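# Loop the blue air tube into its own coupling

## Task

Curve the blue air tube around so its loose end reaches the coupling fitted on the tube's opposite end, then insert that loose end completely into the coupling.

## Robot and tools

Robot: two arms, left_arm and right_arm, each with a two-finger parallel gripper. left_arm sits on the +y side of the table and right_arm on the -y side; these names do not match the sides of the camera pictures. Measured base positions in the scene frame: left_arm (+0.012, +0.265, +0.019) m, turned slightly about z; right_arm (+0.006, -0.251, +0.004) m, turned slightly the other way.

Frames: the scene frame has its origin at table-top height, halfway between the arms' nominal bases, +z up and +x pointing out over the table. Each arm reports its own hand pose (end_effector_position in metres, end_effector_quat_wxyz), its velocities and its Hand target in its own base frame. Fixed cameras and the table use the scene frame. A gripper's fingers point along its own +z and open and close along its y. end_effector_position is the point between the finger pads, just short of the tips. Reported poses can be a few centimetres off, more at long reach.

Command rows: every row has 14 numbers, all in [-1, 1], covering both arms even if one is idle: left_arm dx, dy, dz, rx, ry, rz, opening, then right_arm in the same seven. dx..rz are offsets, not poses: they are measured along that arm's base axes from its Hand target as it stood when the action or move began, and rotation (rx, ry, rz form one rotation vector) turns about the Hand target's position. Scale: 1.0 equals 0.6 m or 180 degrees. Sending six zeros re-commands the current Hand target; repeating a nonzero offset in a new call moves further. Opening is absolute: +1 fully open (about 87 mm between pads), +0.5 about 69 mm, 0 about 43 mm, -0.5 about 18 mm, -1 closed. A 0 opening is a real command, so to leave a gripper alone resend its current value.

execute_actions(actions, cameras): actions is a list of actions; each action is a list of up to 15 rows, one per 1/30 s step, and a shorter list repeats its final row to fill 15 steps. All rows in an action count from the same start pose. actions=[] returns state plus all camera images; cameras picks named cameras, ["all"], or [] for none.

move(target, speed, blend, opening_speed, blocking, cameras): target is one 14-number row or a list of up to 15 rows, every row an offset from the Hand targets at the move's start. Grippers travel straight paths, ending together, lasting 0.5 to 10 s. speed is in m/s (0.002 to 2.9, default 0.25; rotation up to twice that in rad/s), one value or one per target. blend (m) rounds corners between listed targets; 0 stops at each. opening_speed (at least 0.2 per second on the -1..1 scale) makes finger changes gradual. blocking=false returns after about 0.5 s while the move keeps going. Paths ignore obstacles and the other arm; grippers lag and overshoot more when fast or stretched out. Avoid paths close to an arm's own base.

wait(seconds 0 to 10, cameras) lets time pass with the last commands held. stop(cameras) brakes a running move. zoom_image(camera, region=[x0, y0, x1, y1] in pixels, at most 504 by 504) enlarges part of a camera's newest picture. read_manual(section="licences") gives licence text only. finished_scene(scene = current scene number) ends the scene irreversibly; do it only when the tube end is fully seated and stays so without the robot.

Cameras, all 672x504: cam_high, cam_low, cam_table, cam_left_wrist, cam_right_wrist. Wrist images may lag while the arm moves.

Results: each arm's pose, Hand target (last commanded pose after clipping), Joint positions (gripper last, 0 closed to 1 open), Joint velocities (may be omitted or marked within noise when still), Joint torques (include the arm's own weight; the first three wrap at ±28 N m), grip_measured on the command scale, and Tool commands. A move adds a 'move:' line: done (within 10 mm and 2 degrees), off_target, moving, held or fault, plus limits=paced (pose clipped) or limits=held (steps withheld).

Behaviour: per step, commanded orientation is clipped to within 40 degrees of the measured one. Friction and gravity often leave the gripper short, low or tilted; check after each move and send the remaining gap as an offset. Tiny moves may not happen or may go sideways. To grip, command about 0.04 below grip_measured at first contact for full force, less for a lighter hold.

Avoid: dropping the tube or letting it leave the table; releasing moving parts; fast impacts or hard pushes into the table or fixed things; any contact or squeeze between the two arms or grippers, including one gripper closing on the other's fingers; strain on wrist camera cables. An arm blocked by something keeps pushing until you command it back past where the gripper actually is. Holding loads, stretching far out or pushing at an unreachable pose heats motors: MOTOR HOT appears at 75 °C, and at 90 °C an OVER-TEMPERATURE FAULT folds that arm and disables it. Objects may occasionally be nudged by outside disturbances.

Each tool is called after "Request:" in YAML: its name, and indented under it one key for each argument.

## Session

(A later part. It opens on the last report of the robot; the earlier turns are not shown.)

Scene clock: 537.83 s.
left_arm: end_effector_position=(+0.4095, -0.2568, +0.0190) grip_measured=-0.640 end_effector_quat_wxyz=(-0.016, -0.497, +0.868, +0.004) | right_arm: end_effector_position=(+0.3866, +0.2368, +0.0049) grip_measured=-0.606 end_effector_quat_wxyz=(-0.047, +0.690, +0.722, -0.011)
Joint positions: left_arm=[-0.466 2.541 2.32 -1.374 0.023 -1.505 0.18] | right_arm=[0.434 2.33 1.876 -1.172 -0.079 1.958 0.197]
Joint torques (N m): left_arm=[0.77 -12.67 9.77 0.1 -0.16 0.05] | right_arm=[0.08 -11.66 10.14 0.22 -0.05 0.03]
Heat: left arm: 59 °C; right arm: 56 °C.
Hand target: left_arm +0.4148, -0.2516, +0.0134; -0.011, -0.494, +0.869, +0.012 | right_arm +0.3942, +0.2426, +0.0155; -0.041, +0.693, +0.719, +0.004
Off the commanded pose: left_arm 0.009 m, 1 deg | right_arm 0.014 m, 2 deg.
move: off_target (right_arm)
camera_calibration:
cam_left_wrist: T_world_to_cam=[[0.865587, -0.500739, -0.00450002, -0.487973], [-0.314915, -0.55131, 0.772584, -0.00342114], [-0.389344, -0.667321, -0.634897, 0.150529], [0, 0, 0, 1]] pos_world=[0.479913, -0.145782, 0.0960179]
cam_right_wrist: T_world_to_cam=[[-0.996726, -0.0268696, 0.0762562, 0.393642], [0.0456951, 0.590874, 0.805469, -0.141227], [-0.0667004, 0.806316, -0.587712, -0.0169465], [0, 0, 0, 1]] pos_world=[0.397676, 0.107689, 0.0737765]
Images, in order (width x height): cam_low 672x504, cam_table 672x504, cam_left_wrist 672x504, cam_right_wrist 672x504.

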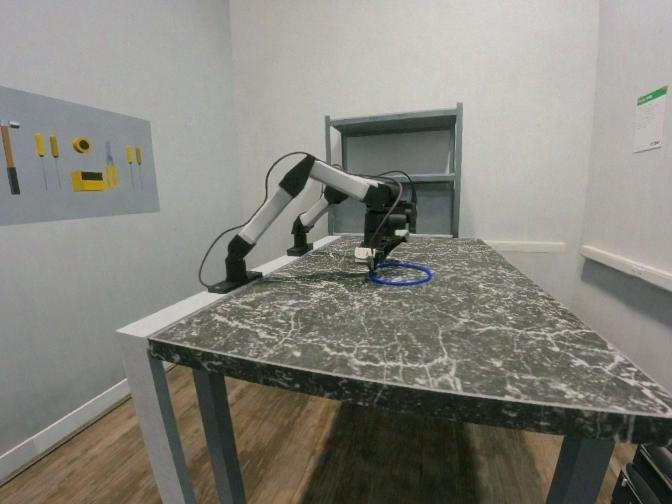

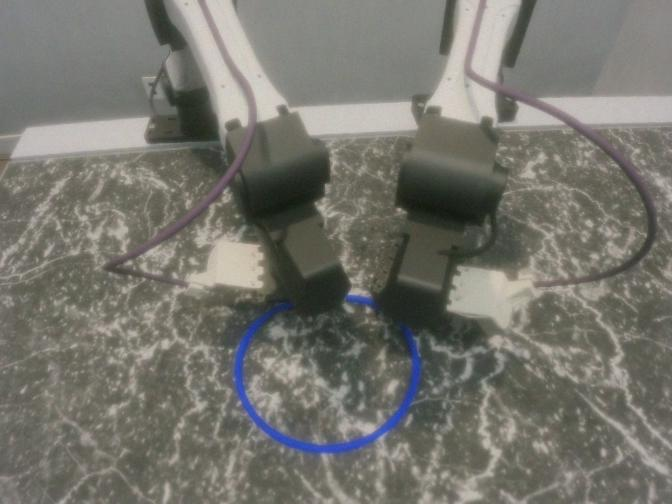

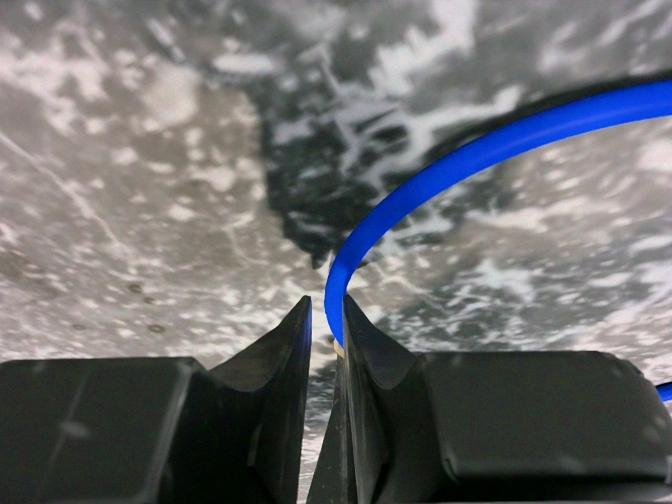

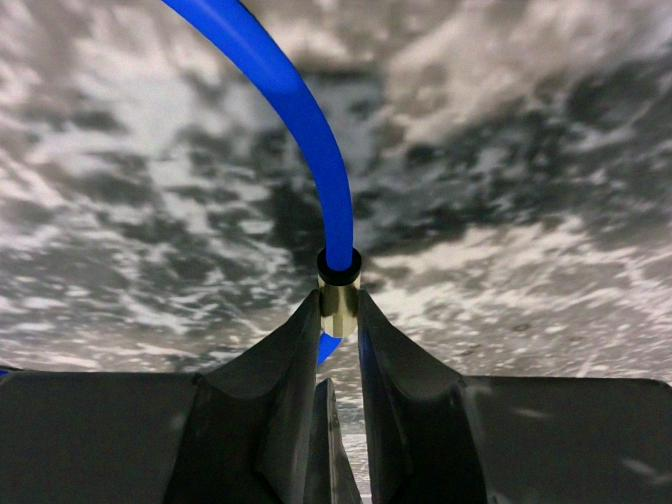

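Request:
move:
  target:
    - [0.008,0.0,0.0,0,0,0,-0.3,0,0,0,0,0,0,-1]
    - [0.008,0.0,-0.024,0,0,0,-0.3,0,0,0,0,0,0,-1]
  speed: 0.04
  opening_speed: 0.5
  cameras: ["cam_low","cam_table","cam_left_wrist","cam_right_wrist"]

Request:
zoom_image:
  camera: "cam_left_wrist"
  region: [260, 250, 420, 410]

Scene clock: 550.10 s.
left_arm: end_effector_position=(+0.4162, -0.2577, +0.0142) grip_measured=-0.300 end_effector_quat_wxyz=(-0.014, -0.497, +0.868, +0.001) | right_arm: end_effector_position=(+0.3866, +0.2368, +0.0049) grip_measured=-0.606 end_effector_quat_wxyz=(-0.047, +0.690, +0.722, -0.011)
Joint positions: left_arm=[-0.461 2.574 2.363 -1.377 0.023 -1.501 0.35] | right_arm=[0.434 2.33 1.876 -1.172 -0.079 1.958 0.197]
Joint torques (N m): left_arm=[0.75 -12.88 6.15 0.44 -0.15 0.04] | right_arm=[0.09 -11.62 10.14 0.21 -0.05 0.03]
Heat: left arm: 57 °C; right arm: 55 °C.
Hand target: left_arm +0.4197, -0.2515, -0.0009; -0.011, -0.494, +0.869, +0.012 | right_arm +0.3942, +0.2426, +0.0155; -0.041, +0.693, +0.719, +0.004
Off the commanded pose: left_arm 0.017 m, 1 deg | right_arm 0.014 m, 2 deg.
move: off_target (left_arm, right_arm)
camera_calibration:
cam_left_wrist: T_world_to_cam=[[0.865617, -0.5007, 0.00242164, -0.494375], [-0.319618, -0.548824, 0.772423, 0.00452546], [-0.385423, -0.669397, -0.635104, 0.147409], [0, 0, 0, 1]] pos_world=[0.486201, -0.146375, 0.0913214]
cam_right_wrist: T_world_to_cam=[[-0.996726, -0.0268696, 0.0762562, 0.393642], [0.0456951, 0.590874, 0.805469, -0.141227], [-0.0667004, 0.806316, -0.587712, -0.0169465], [0, 0, 0, 1]] pos_world=[0.397676, 0.107689, 0.0737765]
Images, in order (width x height): cam_low 672x504, cam_table 672x504, cam_left_wrist 672x504, cam_right_wrist 672x504.

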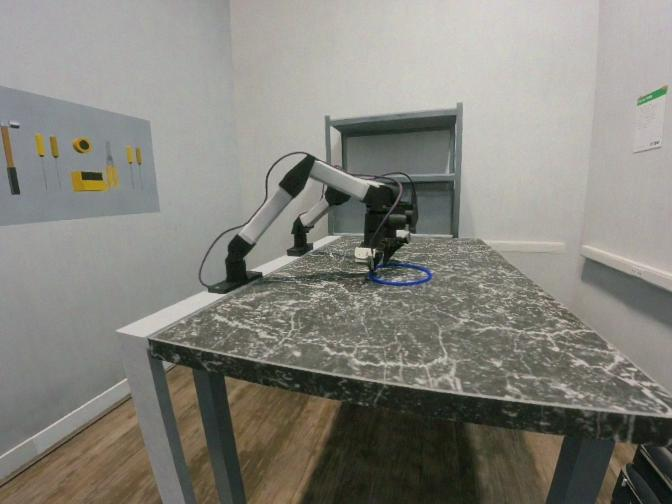

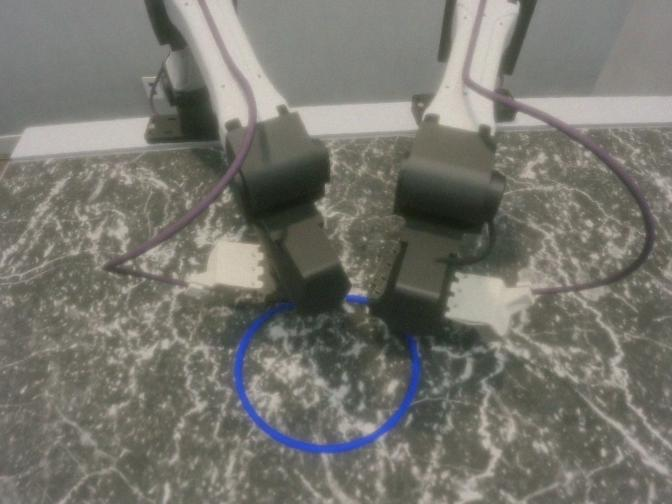

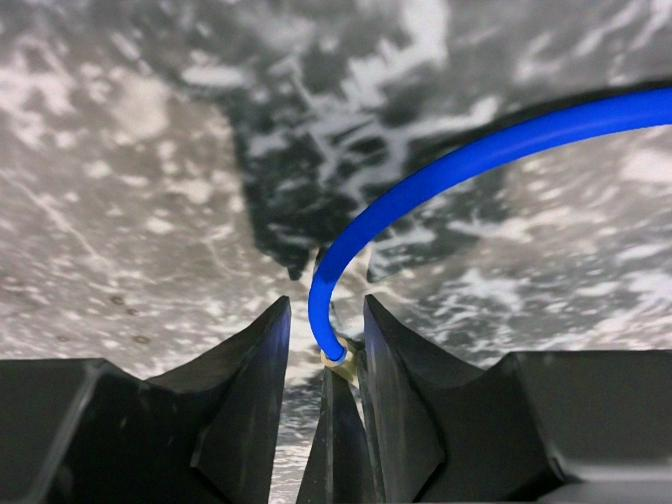

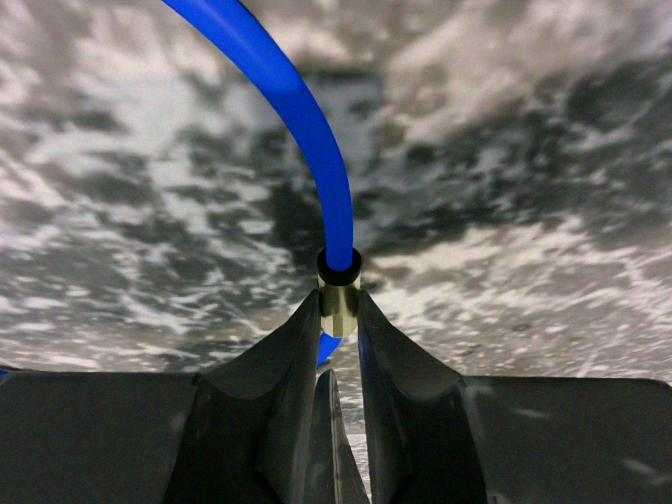

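Scaled by 3.150 from the camera's 672x504 image, which has a finer 960x720 frame.

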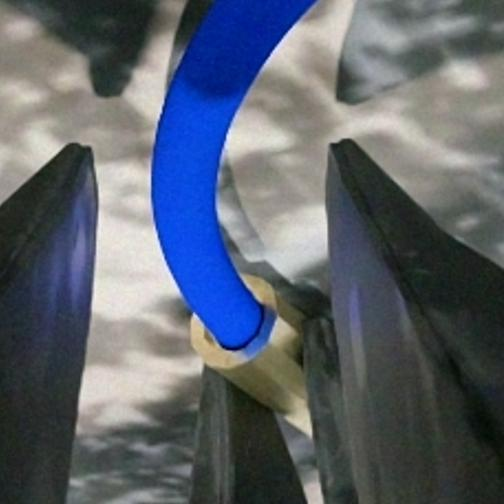

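Request:
move:
  target:
    - [-0.005,0.0,-0.018,0,0,0,-0.3,0,0,0,0,0,0,-1]
    - [-0.005,0.0,-0.018,0,0,0,-1,0,0,0,0,0,0,-1]
  speed: 0.04
  opening_speed: 0.5
  cameras: ["cam_low","cam_table","cam_left_wrist","cam_right_wrist"]

Request:
zoom_image:
  camera: "cam_left_wrist"
  region: [260, 250, 420, 410]

Request:
zoom_image:
  camera: "cam_table"
  region: [310, 270, 400, 332]

Scene clock: 556.60 s.
left_arm: end_effector_position=(+0.4184, -0.2596, +0.0014) grip_measured=-0.742 end_effector_quat_wxyz=(-0.013, -0.491, +0.871, -0.006) | right_arm: end_effector_position=(+0.3908, +0.2370, +0.0052) grip_measured=-0.606 end_effector_quat_wxyz=(-0.040, +0.690, +0.722, -0.006)
Joint positions: left_arm=[-0.461 2.574 2.312 -1.313 0.027 -1.487 0.129] | right_arm=[0.434 2.33 1.879 -1.16 -0.07 1.958 0.197]
Joint torques (N m): left_arm=[0.53 -14.24 4.45 0.36 -0.2 -0.04] | right_arm=[0.09 -11.64 9.87 0.23 -0.05 0.03]
Heat: left arm: 56 °C; right arm: 55 °C.
Hand target: left_arm +0.4167, -0.2515, -0.0118; -0.011, -0.494, +0.869, +0.012 | right_arm +0.3941, +0.2426, +0.0154; -0.041, +0.693, +0.719, +0.004
Off the commanded pose: left_arm 0.016 m, 2 deg | right_arm 0.012 m, 1 deg.
move: off_target (left_arm, right_arm); target 2's new opening was sent with left_arm's hand 0.015 m and 1 deg from that target
camera_calibration:
cam_left_wrist: T_world_to_cam=[[0.858567, -0.512439, 0.0164161, -0.497335], [-0.334917, -0.53632, 0.77472, 0.0236703], [-0.388192, -0.670647, -0.632091, 0.139663], [0, 0, 0, 1]] pos_world=[0.48914, -0.148494, 0.0781064]
cam_right_wrist: T_world_to_cam=[[-0.997912, -0.0271951, 0.0585797, 0.398402], [0.0311132, 0.592408, 0.805037, -0.136406], [-0.0565962, 0.805179, -0.590325, -0.0203026], [0, 0, 0, 1]] pos_world=[0.400665, 0.10799, 0.0744889]
Images, in order (width x height): cam_low 672x504, cam_table 672x504, cam_left_wrist 672x504, cam_right_wrist 672x504.

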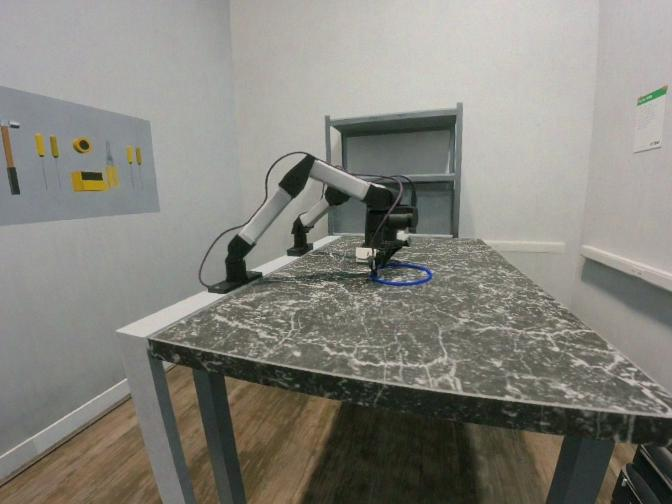

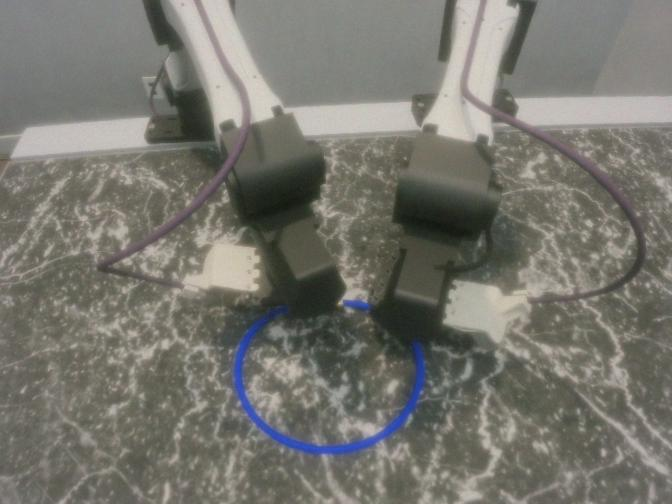

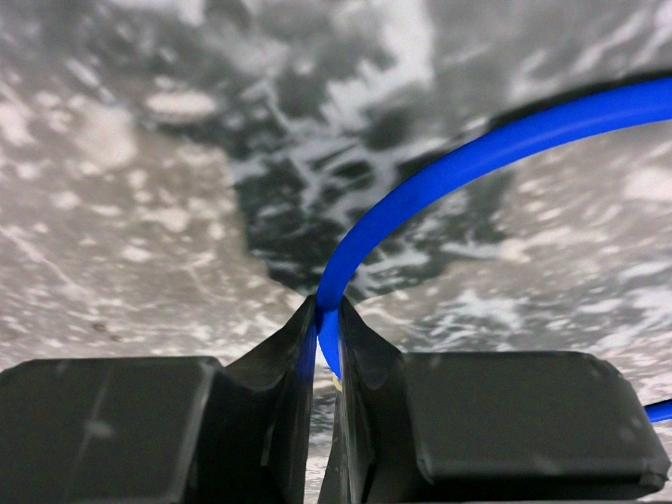

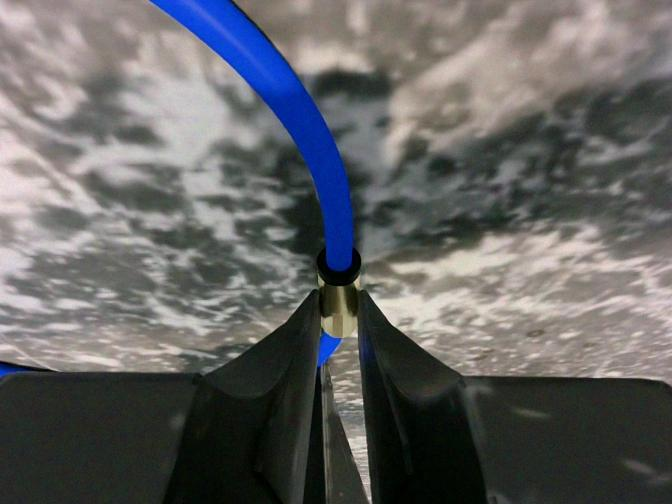

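Scaled by 3.150 from the camera's 672x504 image, which has a finer 960x720 frame.

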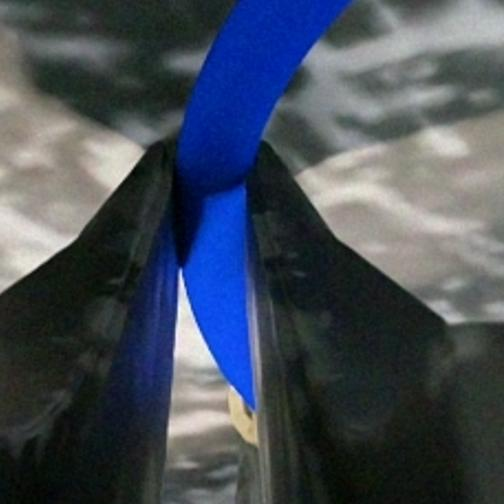

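Scaled by 5.600 from the camera's 672x504 image, which has a finer 960x720 frame.

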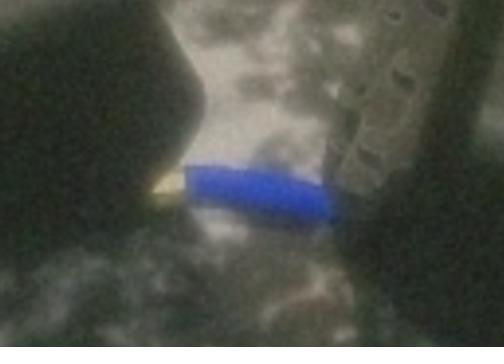

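Request:
move:
  target: [-0.015,0.0,0.025,0,0,0.13,-1,0,0,0,0,0,0,-1]
  speed: 0.04
  cameras: ["cam_low","cam_table","cam_left_wrist","cam_right_wrist"]

Request:
zoom_image:
  camera: "cam_left_wrist"
  region: [260, 270, 420, 430]

Request:
zoom_image:
  camera: "cam_table"
  region: [310, 270, 400, 332]

Request:
zoom_image:
  camera: "cam_right_wrist"
  region: [290, 290, 390, 390]

Scene clock: 567.27 s.
left_arm: end_effector_position=(+0.4096, -0.2555, +0.0012) grip_measured=-0.742 end_effector_quat_wxyz=(-0.022, -0.645, +0.764, +0.003) | right_arm: end_effector_position=(+0.3893, +0.2357, +0.0050) grip_measured=-0.606 end_effector_quat_wxyz=(-0.040, +0.690, +0.722, -0.010)
Joint positions: left_arm=[-0.461 2.454 2.087 -1.227 0.038 -1.863 0.129] | right_arm=[0.434 2.33 1.879 -1.167 -0.067 1.958 0.197]
Joint torques (N m): left_arm=[-0.14 -16.59 4.34 0.17 -0.18 -0.5] | right_arm=[0.09 -11.62 9.85 0.22 -0.09 0.03]
Heat: left arm: 56 °C; right arm: 55 °C.
Hand target: left_arm +0.4077, -0.2515, +0.0033; -0.013, -0.660, +0.751, +0.009 | right_arm +0.3941, +0.2426, +0.0154; -0.041, +0.693, +0.719, +0.004
Off the commanded pose: left_arm 0.005 m, 3 deg | right_arm 0.013 m, 2 deg.
move: off_target (left_arm, right_arm)
camera_calibration:
cam_left_wrist: T_world_to_cam=[[0.986751, -0.161628, -0.014124, -0.450494], [-0.0911042, -0.624018, 0.776081, -0.0991724], [-0.13425, -0.764512, -0.630475, 0.0109174], [0, 0, 0, 1]] pos_world=[0.436956, -0.126351, 0.0774862]
cam_right_wrist: T_world_to_cam=[[-0.997557, -0.0269774, 0.0644398, 0.396652], [0.0356114, 0.597206, 0.801297, -0.138338], [-0.0601008, 0.801634, -0.594786, -0.0173115], [0, 0, 0, 1]] pos_world=[0.399569, 0.107194, 0.0749929]
Images, in order (width x height): cam_low 672x504, cam_table 672x504, cam_left_wrist 672x504, cam_right_wrist 672x504.

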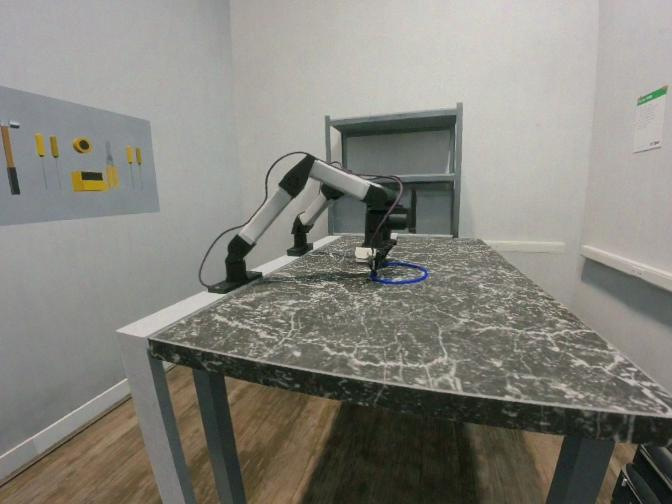

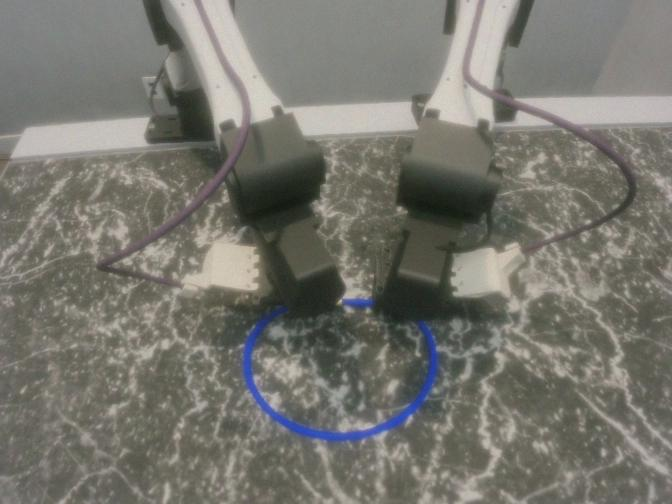

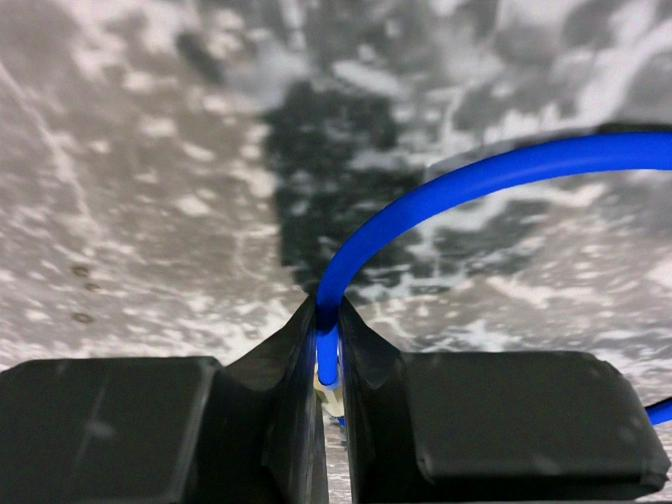

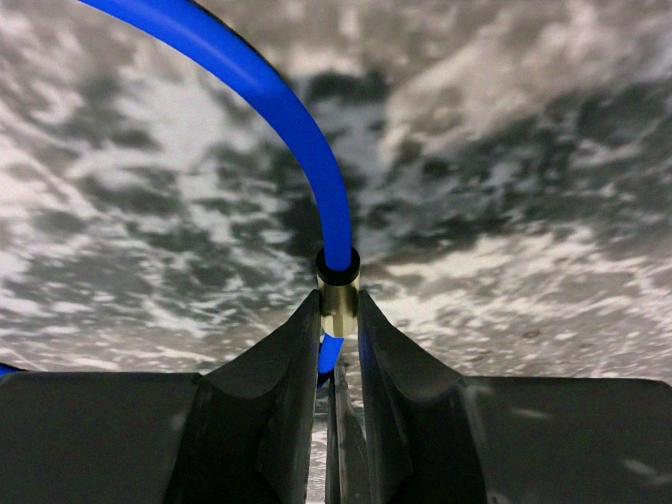

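Scaled by 3.150 from the camera's 672x504 image, which has a finer 960x720 frame.

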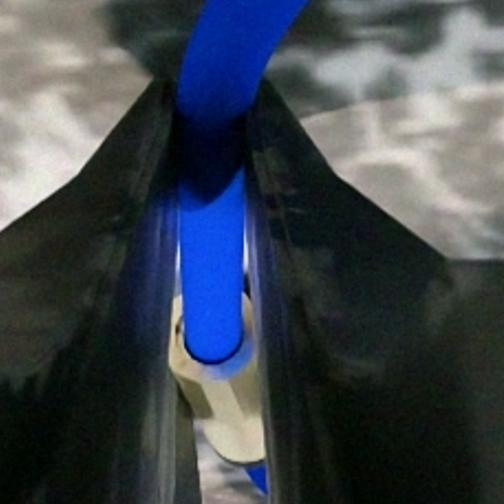

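Scaled by 5.600 from the camera's 672x504 image, which has a finer 960x720 frame.

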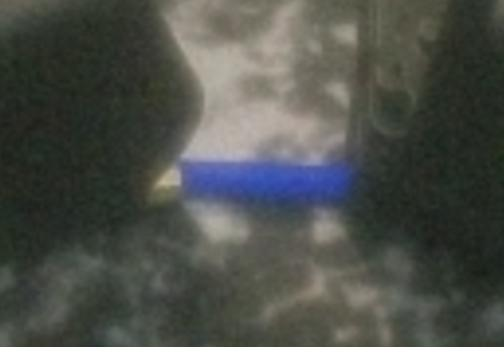

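Scaled by 5.040 from the camera's 672x504 image, which has a finer 960x720 frame.

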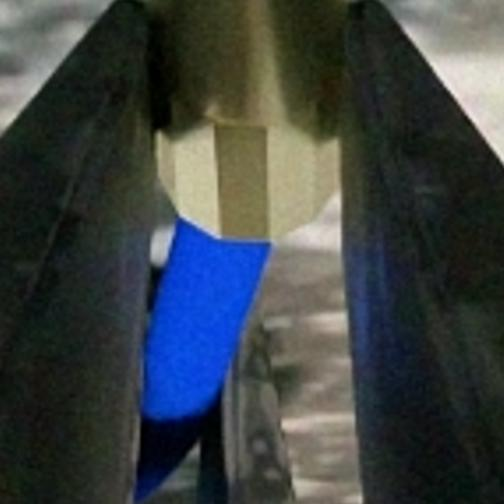

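Request:
move:
  target: [-0.006,0.0,0.025,0,0,0.045,-1,0,0.0,0.0,-0.025,0,0,-1]
  speed: 0.04
  cameras: ["cam_low","cam_table","cam_left_wrist","cam_right_wrist"]

Request:
zoom_image:
  camera: "cam_left_wrist"
  region: [260, 270, 420, 430]

Request:
zoom_image:
  camera: "cam_table"
  region: [310, 270, 400, 332]

Request:
zoom_image:
  camera: "cam_right_wrist"
  region: [290, 290, 390, 390]

Scene clock: 575.60 s.
left_arm: end_effector_position=(+0.4049, -0.2534, +0.0022) grip_measured=-0.742 end_effector_quat_wxyz=(+0.026, +0.698, -0.716, -0.013) | right_arm: end_effector_position=(+0.3924, +0.2369, +0.0117) grip_measured=-0.606 end_effector_quat_wxyz=(-0.013, +0.683, +0.730, -0.024)
Joint positions: left_arm=[-0.465 2.423 2.037 -1.227 0.041 -2.01 0.129] | right_arm=[0.456 2.348 1.947 -1.223 -0.007 1.961 0.197]
Joint torques (N m): left_arm=[-0.43 -18.74 5.23 -0.02 -0.15 -0.52] | right_arm=[0.53 -10.28 10.51 0.01 0.08 0.3]
Heat: left arm: 59 °C; right arm: 55 °C.
Hand target: left_arm +0.4041, -0.2515, +0.0183; +0.013, +0.712, -0.702, -0.008 | right_arm +0.3941, +0.2426, +0.0155; -0.014, +0.694, +0.719, -0.024
Off the commanded pose: left_arm 0.016 m, 3 deg | right_arm 0.007 m, 2 deg.
move: off_target (left_arm)
camera_calibration:
cam_left_wrist: T_world_to_cam=[[0.99914, -0.0186819, -0.0370222, -0.414261], [0.0165334, -0.639288, 0.76879, -0.146513], [-0.0380303, -0.768741, -0.638429, -0.0275188], [0, 0, 0, 1]] pos_world=[0.41528, -0.122558, 0.0797324]
cam_right_wrist: T_world_to_cam=[[-0.997905, -0.0463202, 0.0451588, 0.404343], [0.00491352, 0.641785, 0.766869, -0.142639], [-0.0645037, 0.765484, -0.640213, -0.00336476], [0, 0, 0, 1]] pos_world=[0.40398, 0.112848, 0.0889715]
Images, in order (width x height): cam_low 672x504, cam_table 672x504, cam_left_wrist 672x504, cam_right_wrist 672x504.

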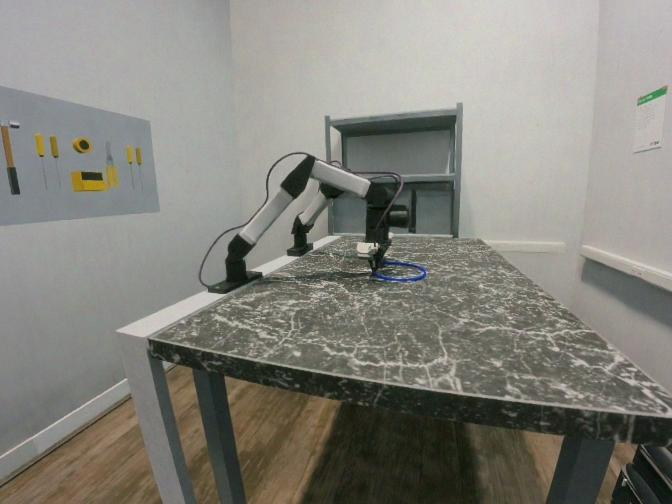

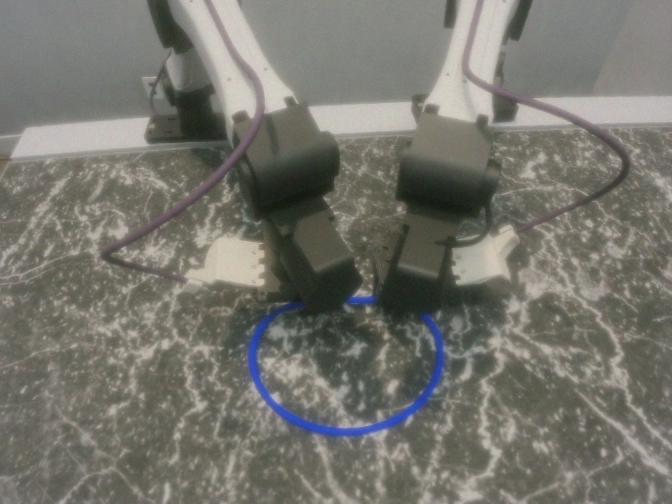

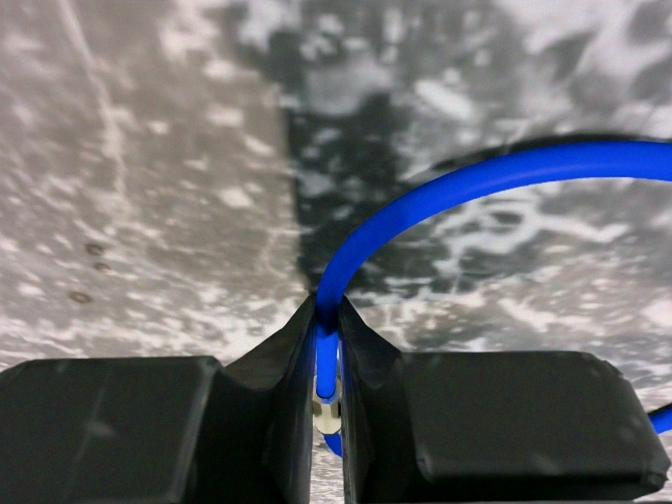

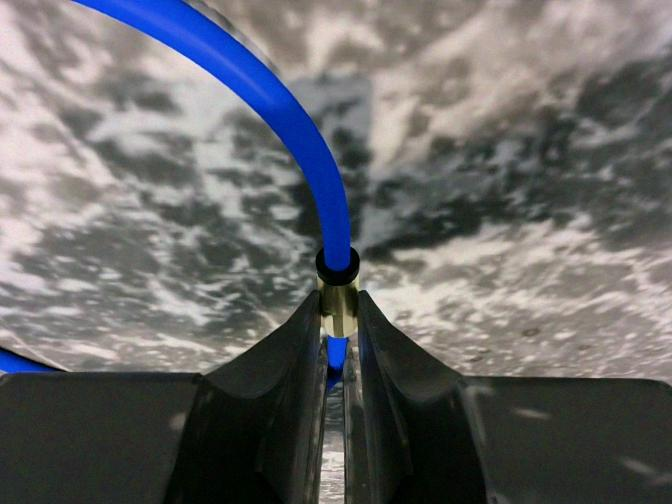

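Scaled by 3.150 from the camera's 672x504 image, which has a finer 960x720 frame.

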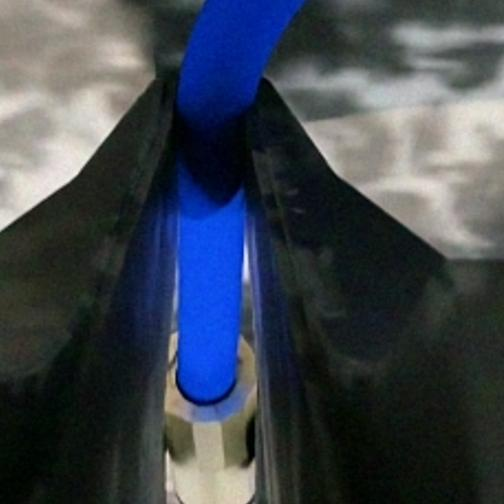

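Scaled by 5.600 from the camera's 672x504 image, which has a finer 960x720 frame.

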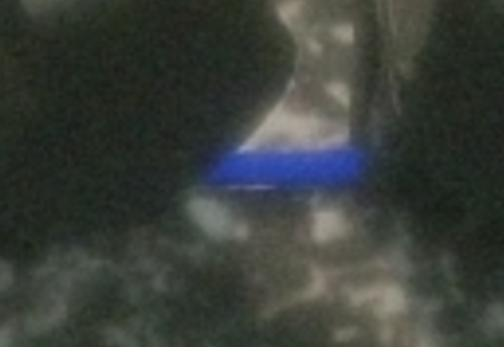

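Scaled by 5.040 from the camera's 672x504 image, which has a finer 960x720 frame.

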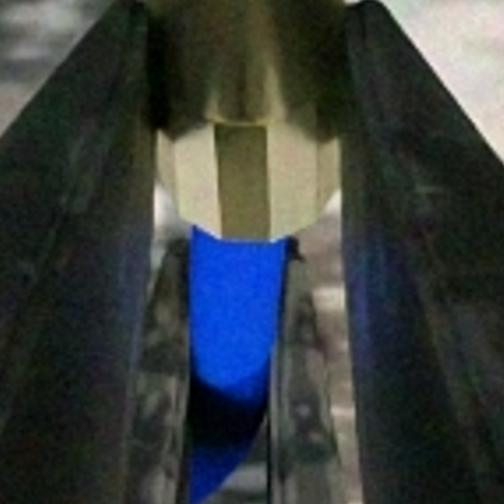

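Request:
move:
  target: [0.0,0.0,0.016,0,0,0.0,-1,0,0.0,0.0,0,0,0,-1]
  speed: 0.04
  cameras: ["cam_low","cam_table","cam_left_wrist","cam_right_wrist"]

Request:
zoom_image:
  camera: "cam_left_wrist"
  region: [260, 270, 420, 430]

Request:
zoom_image:
  camera: "cam_right_wrist"
  region: [290, 290, 390, 390]

Scene clock: 581.53 s.
left_arm: end_effector_position=(+0.3984, -0.2500, +0.0025) grip_measured=-0.742 end_effector_quat_wxyz=(+0.031, +0.699, -0.713, -0.027) | right_arm: end_effector_position=(+0.3902, +0.2361, +0.0116) grip_measured=-0.606 end_effector_quat_wxyz=(-0.014, +0.683, +0.730, -0.028)
Joint positions: left_arm=[-0.465 2.422 2.037 -1.258 0.041 -2.015 0.129] | right_arm=[0.458 2.348 1.947 -1.232 -0.005 1.961 0.197]
Joint torques (N m): left_arm=[-0.43 -19.34 7.51 -0.1 -0.14 -0.48] | right_arm=[0.42 -10.24 10.55 0.08 0.07 0.3]
Heat: left arm: 61 °C; right arm: 55 °C.
Hand target: left_arm +0.4041, -0.2515, +0.0278; +0.013, +0.712, -0.702, -0.009 | right_arm +0.3941, +0.2426, +0.0155; -0.014, +0.694, +0.719, -0.024
Off the commanded pose: left_arm 0.026 m, 4 deg | right_arm 0.009 m, 2 deg.
move: off_target (left_arm)
camera_calibration:
cam_left_wrist: T_world_to_cam=[[0.997861, -0.0134423, -0.0639682, -0.405742], [0.0399127, -0.649702, 0.75914, -0.156241], [-0.051765, -0.76007, -0.647777, -0.0173913], [0, 0, 0, 1]] pos_world=[0.41021, -0.120183, 0.0813885]
cam_right_wrist: T_world_to_cam=[[-0.997476, -0.0472207, 0.0530334, 0.402136], [0.0100078, 0.645911, 0.763347, -0.144963], [-0.0703006, 0.761951, -0.643808, 0.000221917], [0, 0, 0, 1]] pos_world=[0.402587, 0.112453, 0.0894732]
Images, in order (width x height): cam_low 672x504, cam_table 672x504, cam_left_wrist 672x504, cam_right_wrist 672x504.

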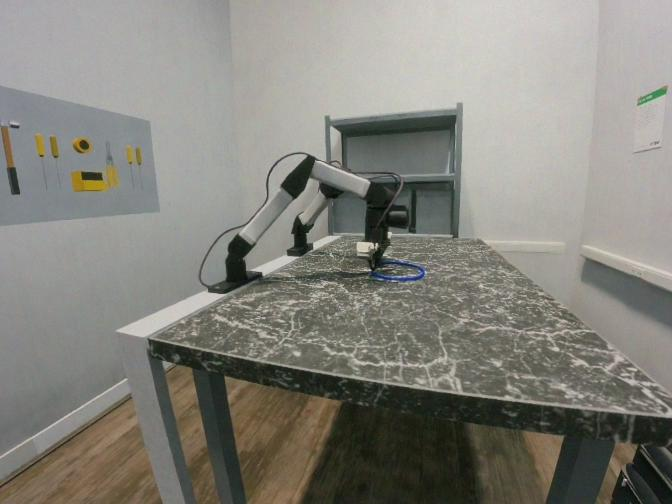

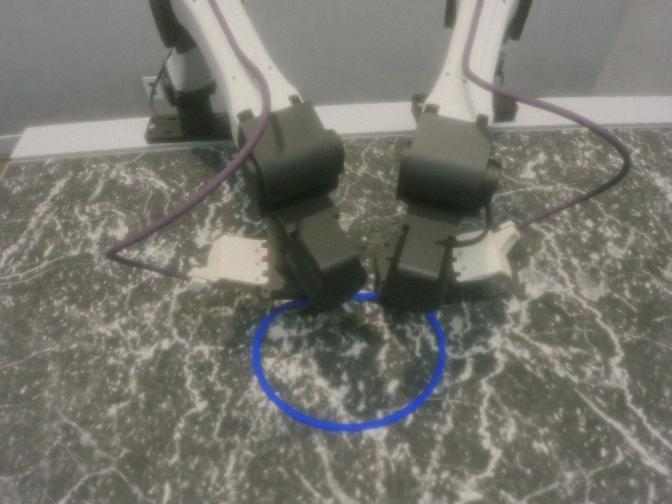

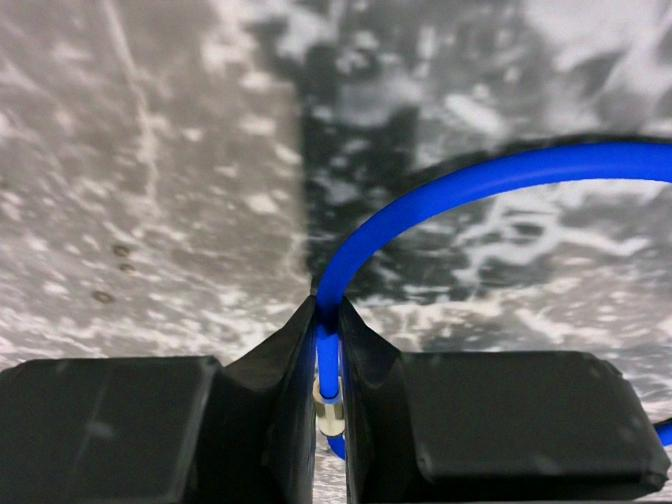

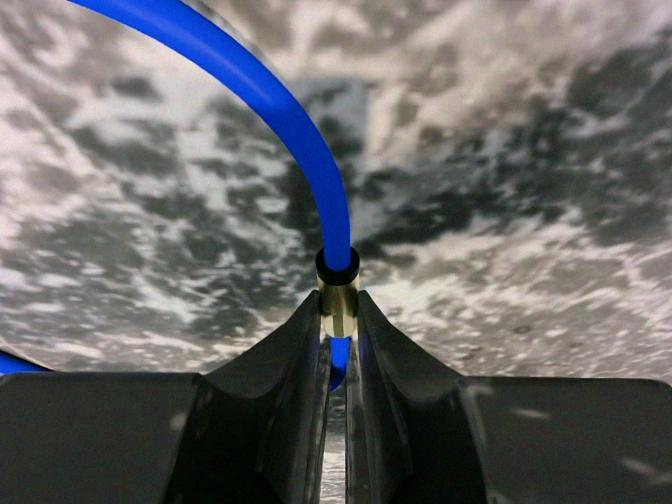

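Scaled by 3.150 from the camera's 672x504 image, which has a finer 960x720 frame.

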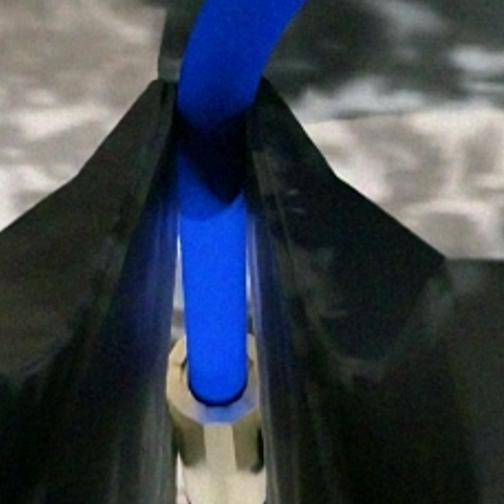

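Scaled by 5.040 from the camera's 672x504 image, which has a finer 960x720 frame.

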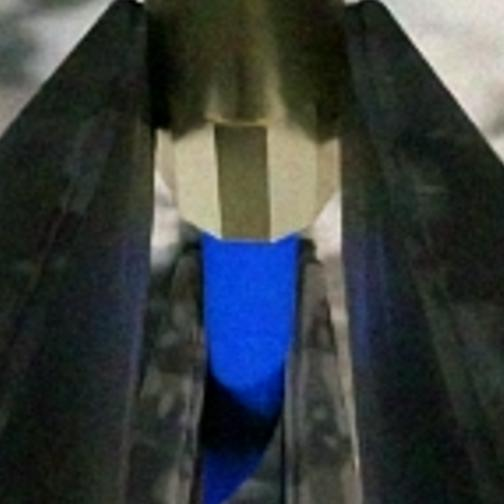

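Request:
move:
  target: [0.008,0.0,0.012,0,0,0.0,-1,0,0.0,0.0,0,0,0,-1]
  speed: 0.04
  cameras: ["cam_low","cam_table","cam_left_wrist","cam_right_wrist"]

Request:
zoom_image:
  camera: "cam_left_wrist"
  region: [260, 270, 420, 430]

Request:
zoom_image:
  camera: "cam_right_wrist"
  region: [290, 290, 390, 390]

Request:
zoom_image:
  camera: "cam_table"
  region: [310, 270, 400, 332]

Scene clock: 588.03 s.
left_arm: end_effector_position=(+0.3991, -0.2489, +0.0118) grip_measured=-0.742 end_effector_quat_wxyz=(+0.028, +0.699, -0.714, -0.031) | right_arm: end_effector_position=(+0.3910, +0.2383, +0.0134) grip_measured=-0.606 end_effector_quat_wxyz=(-0.017, +0.683, +0.730, -0.024)
Joint positions: left_arm=[-0.465 2.422 2.076 -1.3 0.033 -2.015 0.129] | right_arm=[0.458 2.348 1.952 -1.232 -0.015 1.961 0.197]
Joint torques (N m): left_arm=[-0.01 -17.69 9.66 -0.1 -0.07 -0.42] | right_arm=[0.43 -10.24 10.07 0.09 0.06 0.3]
Heat: left arm: 61 °C; right arm: 55 °C.
Hand target: left_arm +0.4089, -0.2515, +0.0350; +0.013, +0.712, -0.702, -0.009 | right_arm +0.3942, +0.2427, +0.0156; -0.014, +0.694, +0.719, -0.024
Off the commanded pose: left_arm 0.025 m, 4 deg | right_arm 0.006 m, 2 deg.
move: off_target (left_arm)
camera_calibration:
cam_left_wrist: T_world_to_cam=[[0.997825, -0.0134103, -0.0645422, -0.405798], [0.0399123, -0.656332, 0.753416, -0.164156], [-0.0524646, -0.754353, -0.654369, -0.00864099], [0, 0, 0, 1]] pos_world=[0.411013, -0.119701, 0.091832]
cam_right_wrist: T_world_to_cam=[[-0.997557, -0.0472592, 0.0514416, 0.402948], [0.00951324, 0.637639, 0.770277, -0.145659], [-0.0692039, 0.768885, -0.635631, -0.00237218], [0, 0, 0, 1]] pos_world=[0.403186, 0.113745, 0.0899615]
Images, in order (width x height): cam_low 672x504, cam_table 672x504, cam_left_wrist 672x504, cam_right_wrist 672x504.

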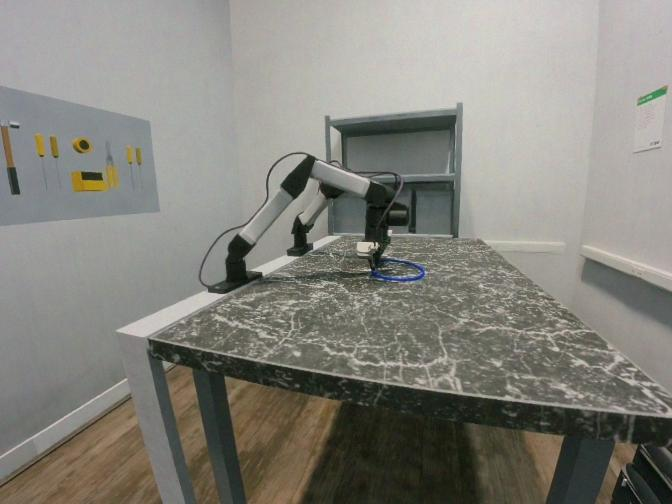

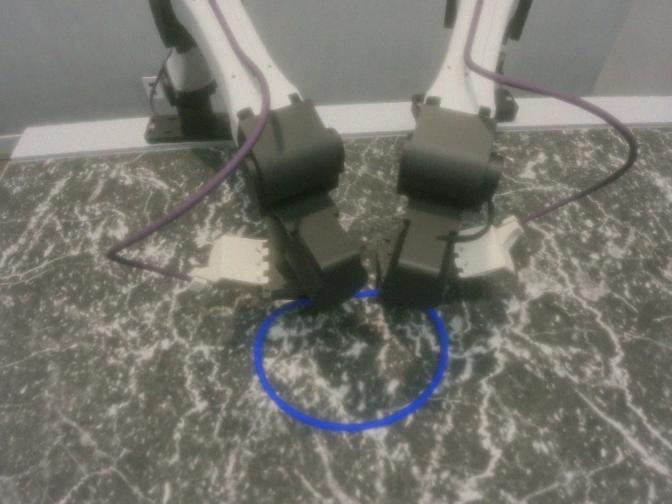

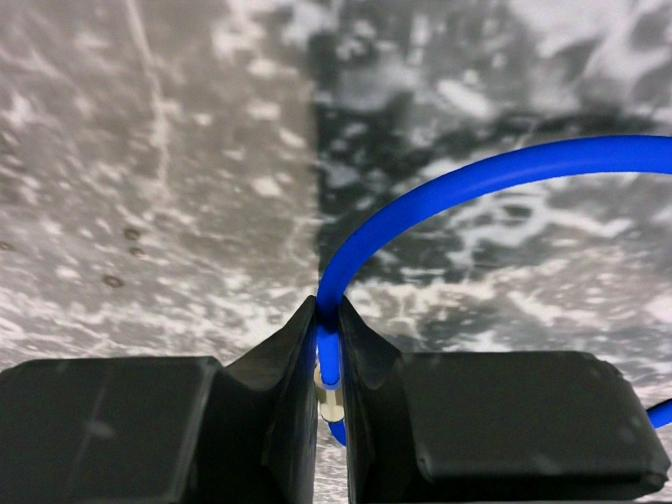

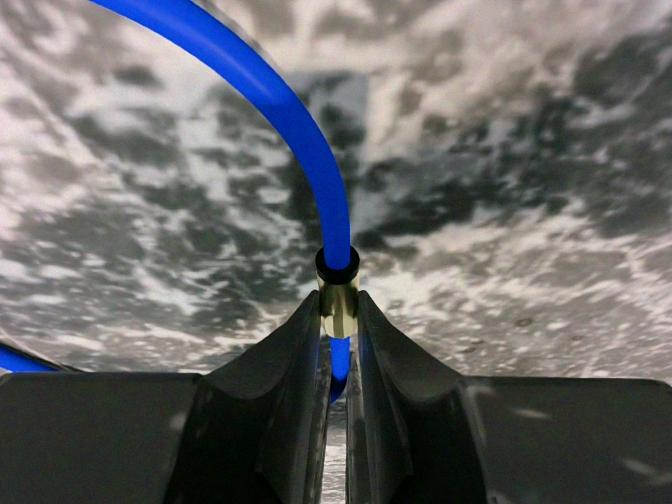

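Scaled by 3.150 from the camera's 672x504 image, which has a finer 960x720 frame.

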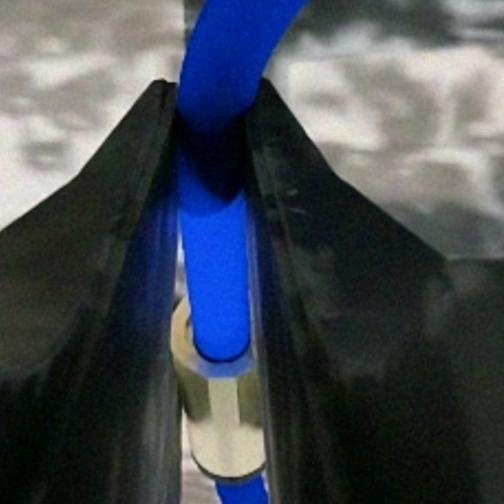

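Scaled by 5.040 from the camera's 672x504 image, which has a finer 960x720 frame.

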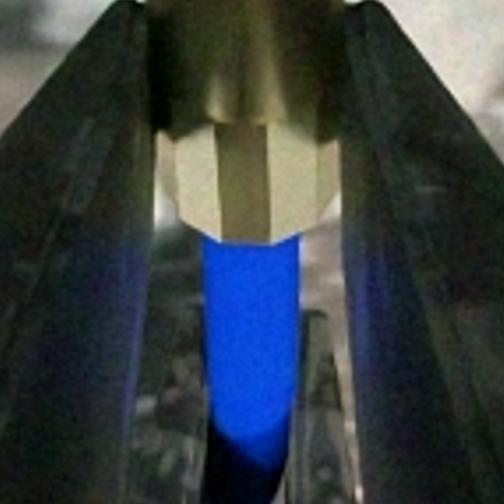

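Scaled by 5.600 from the camera's 672x504 image, which has a finer 960x720 frame.

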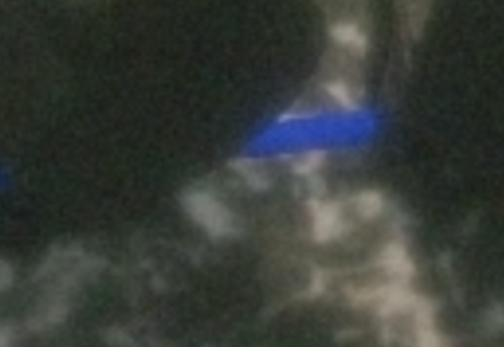

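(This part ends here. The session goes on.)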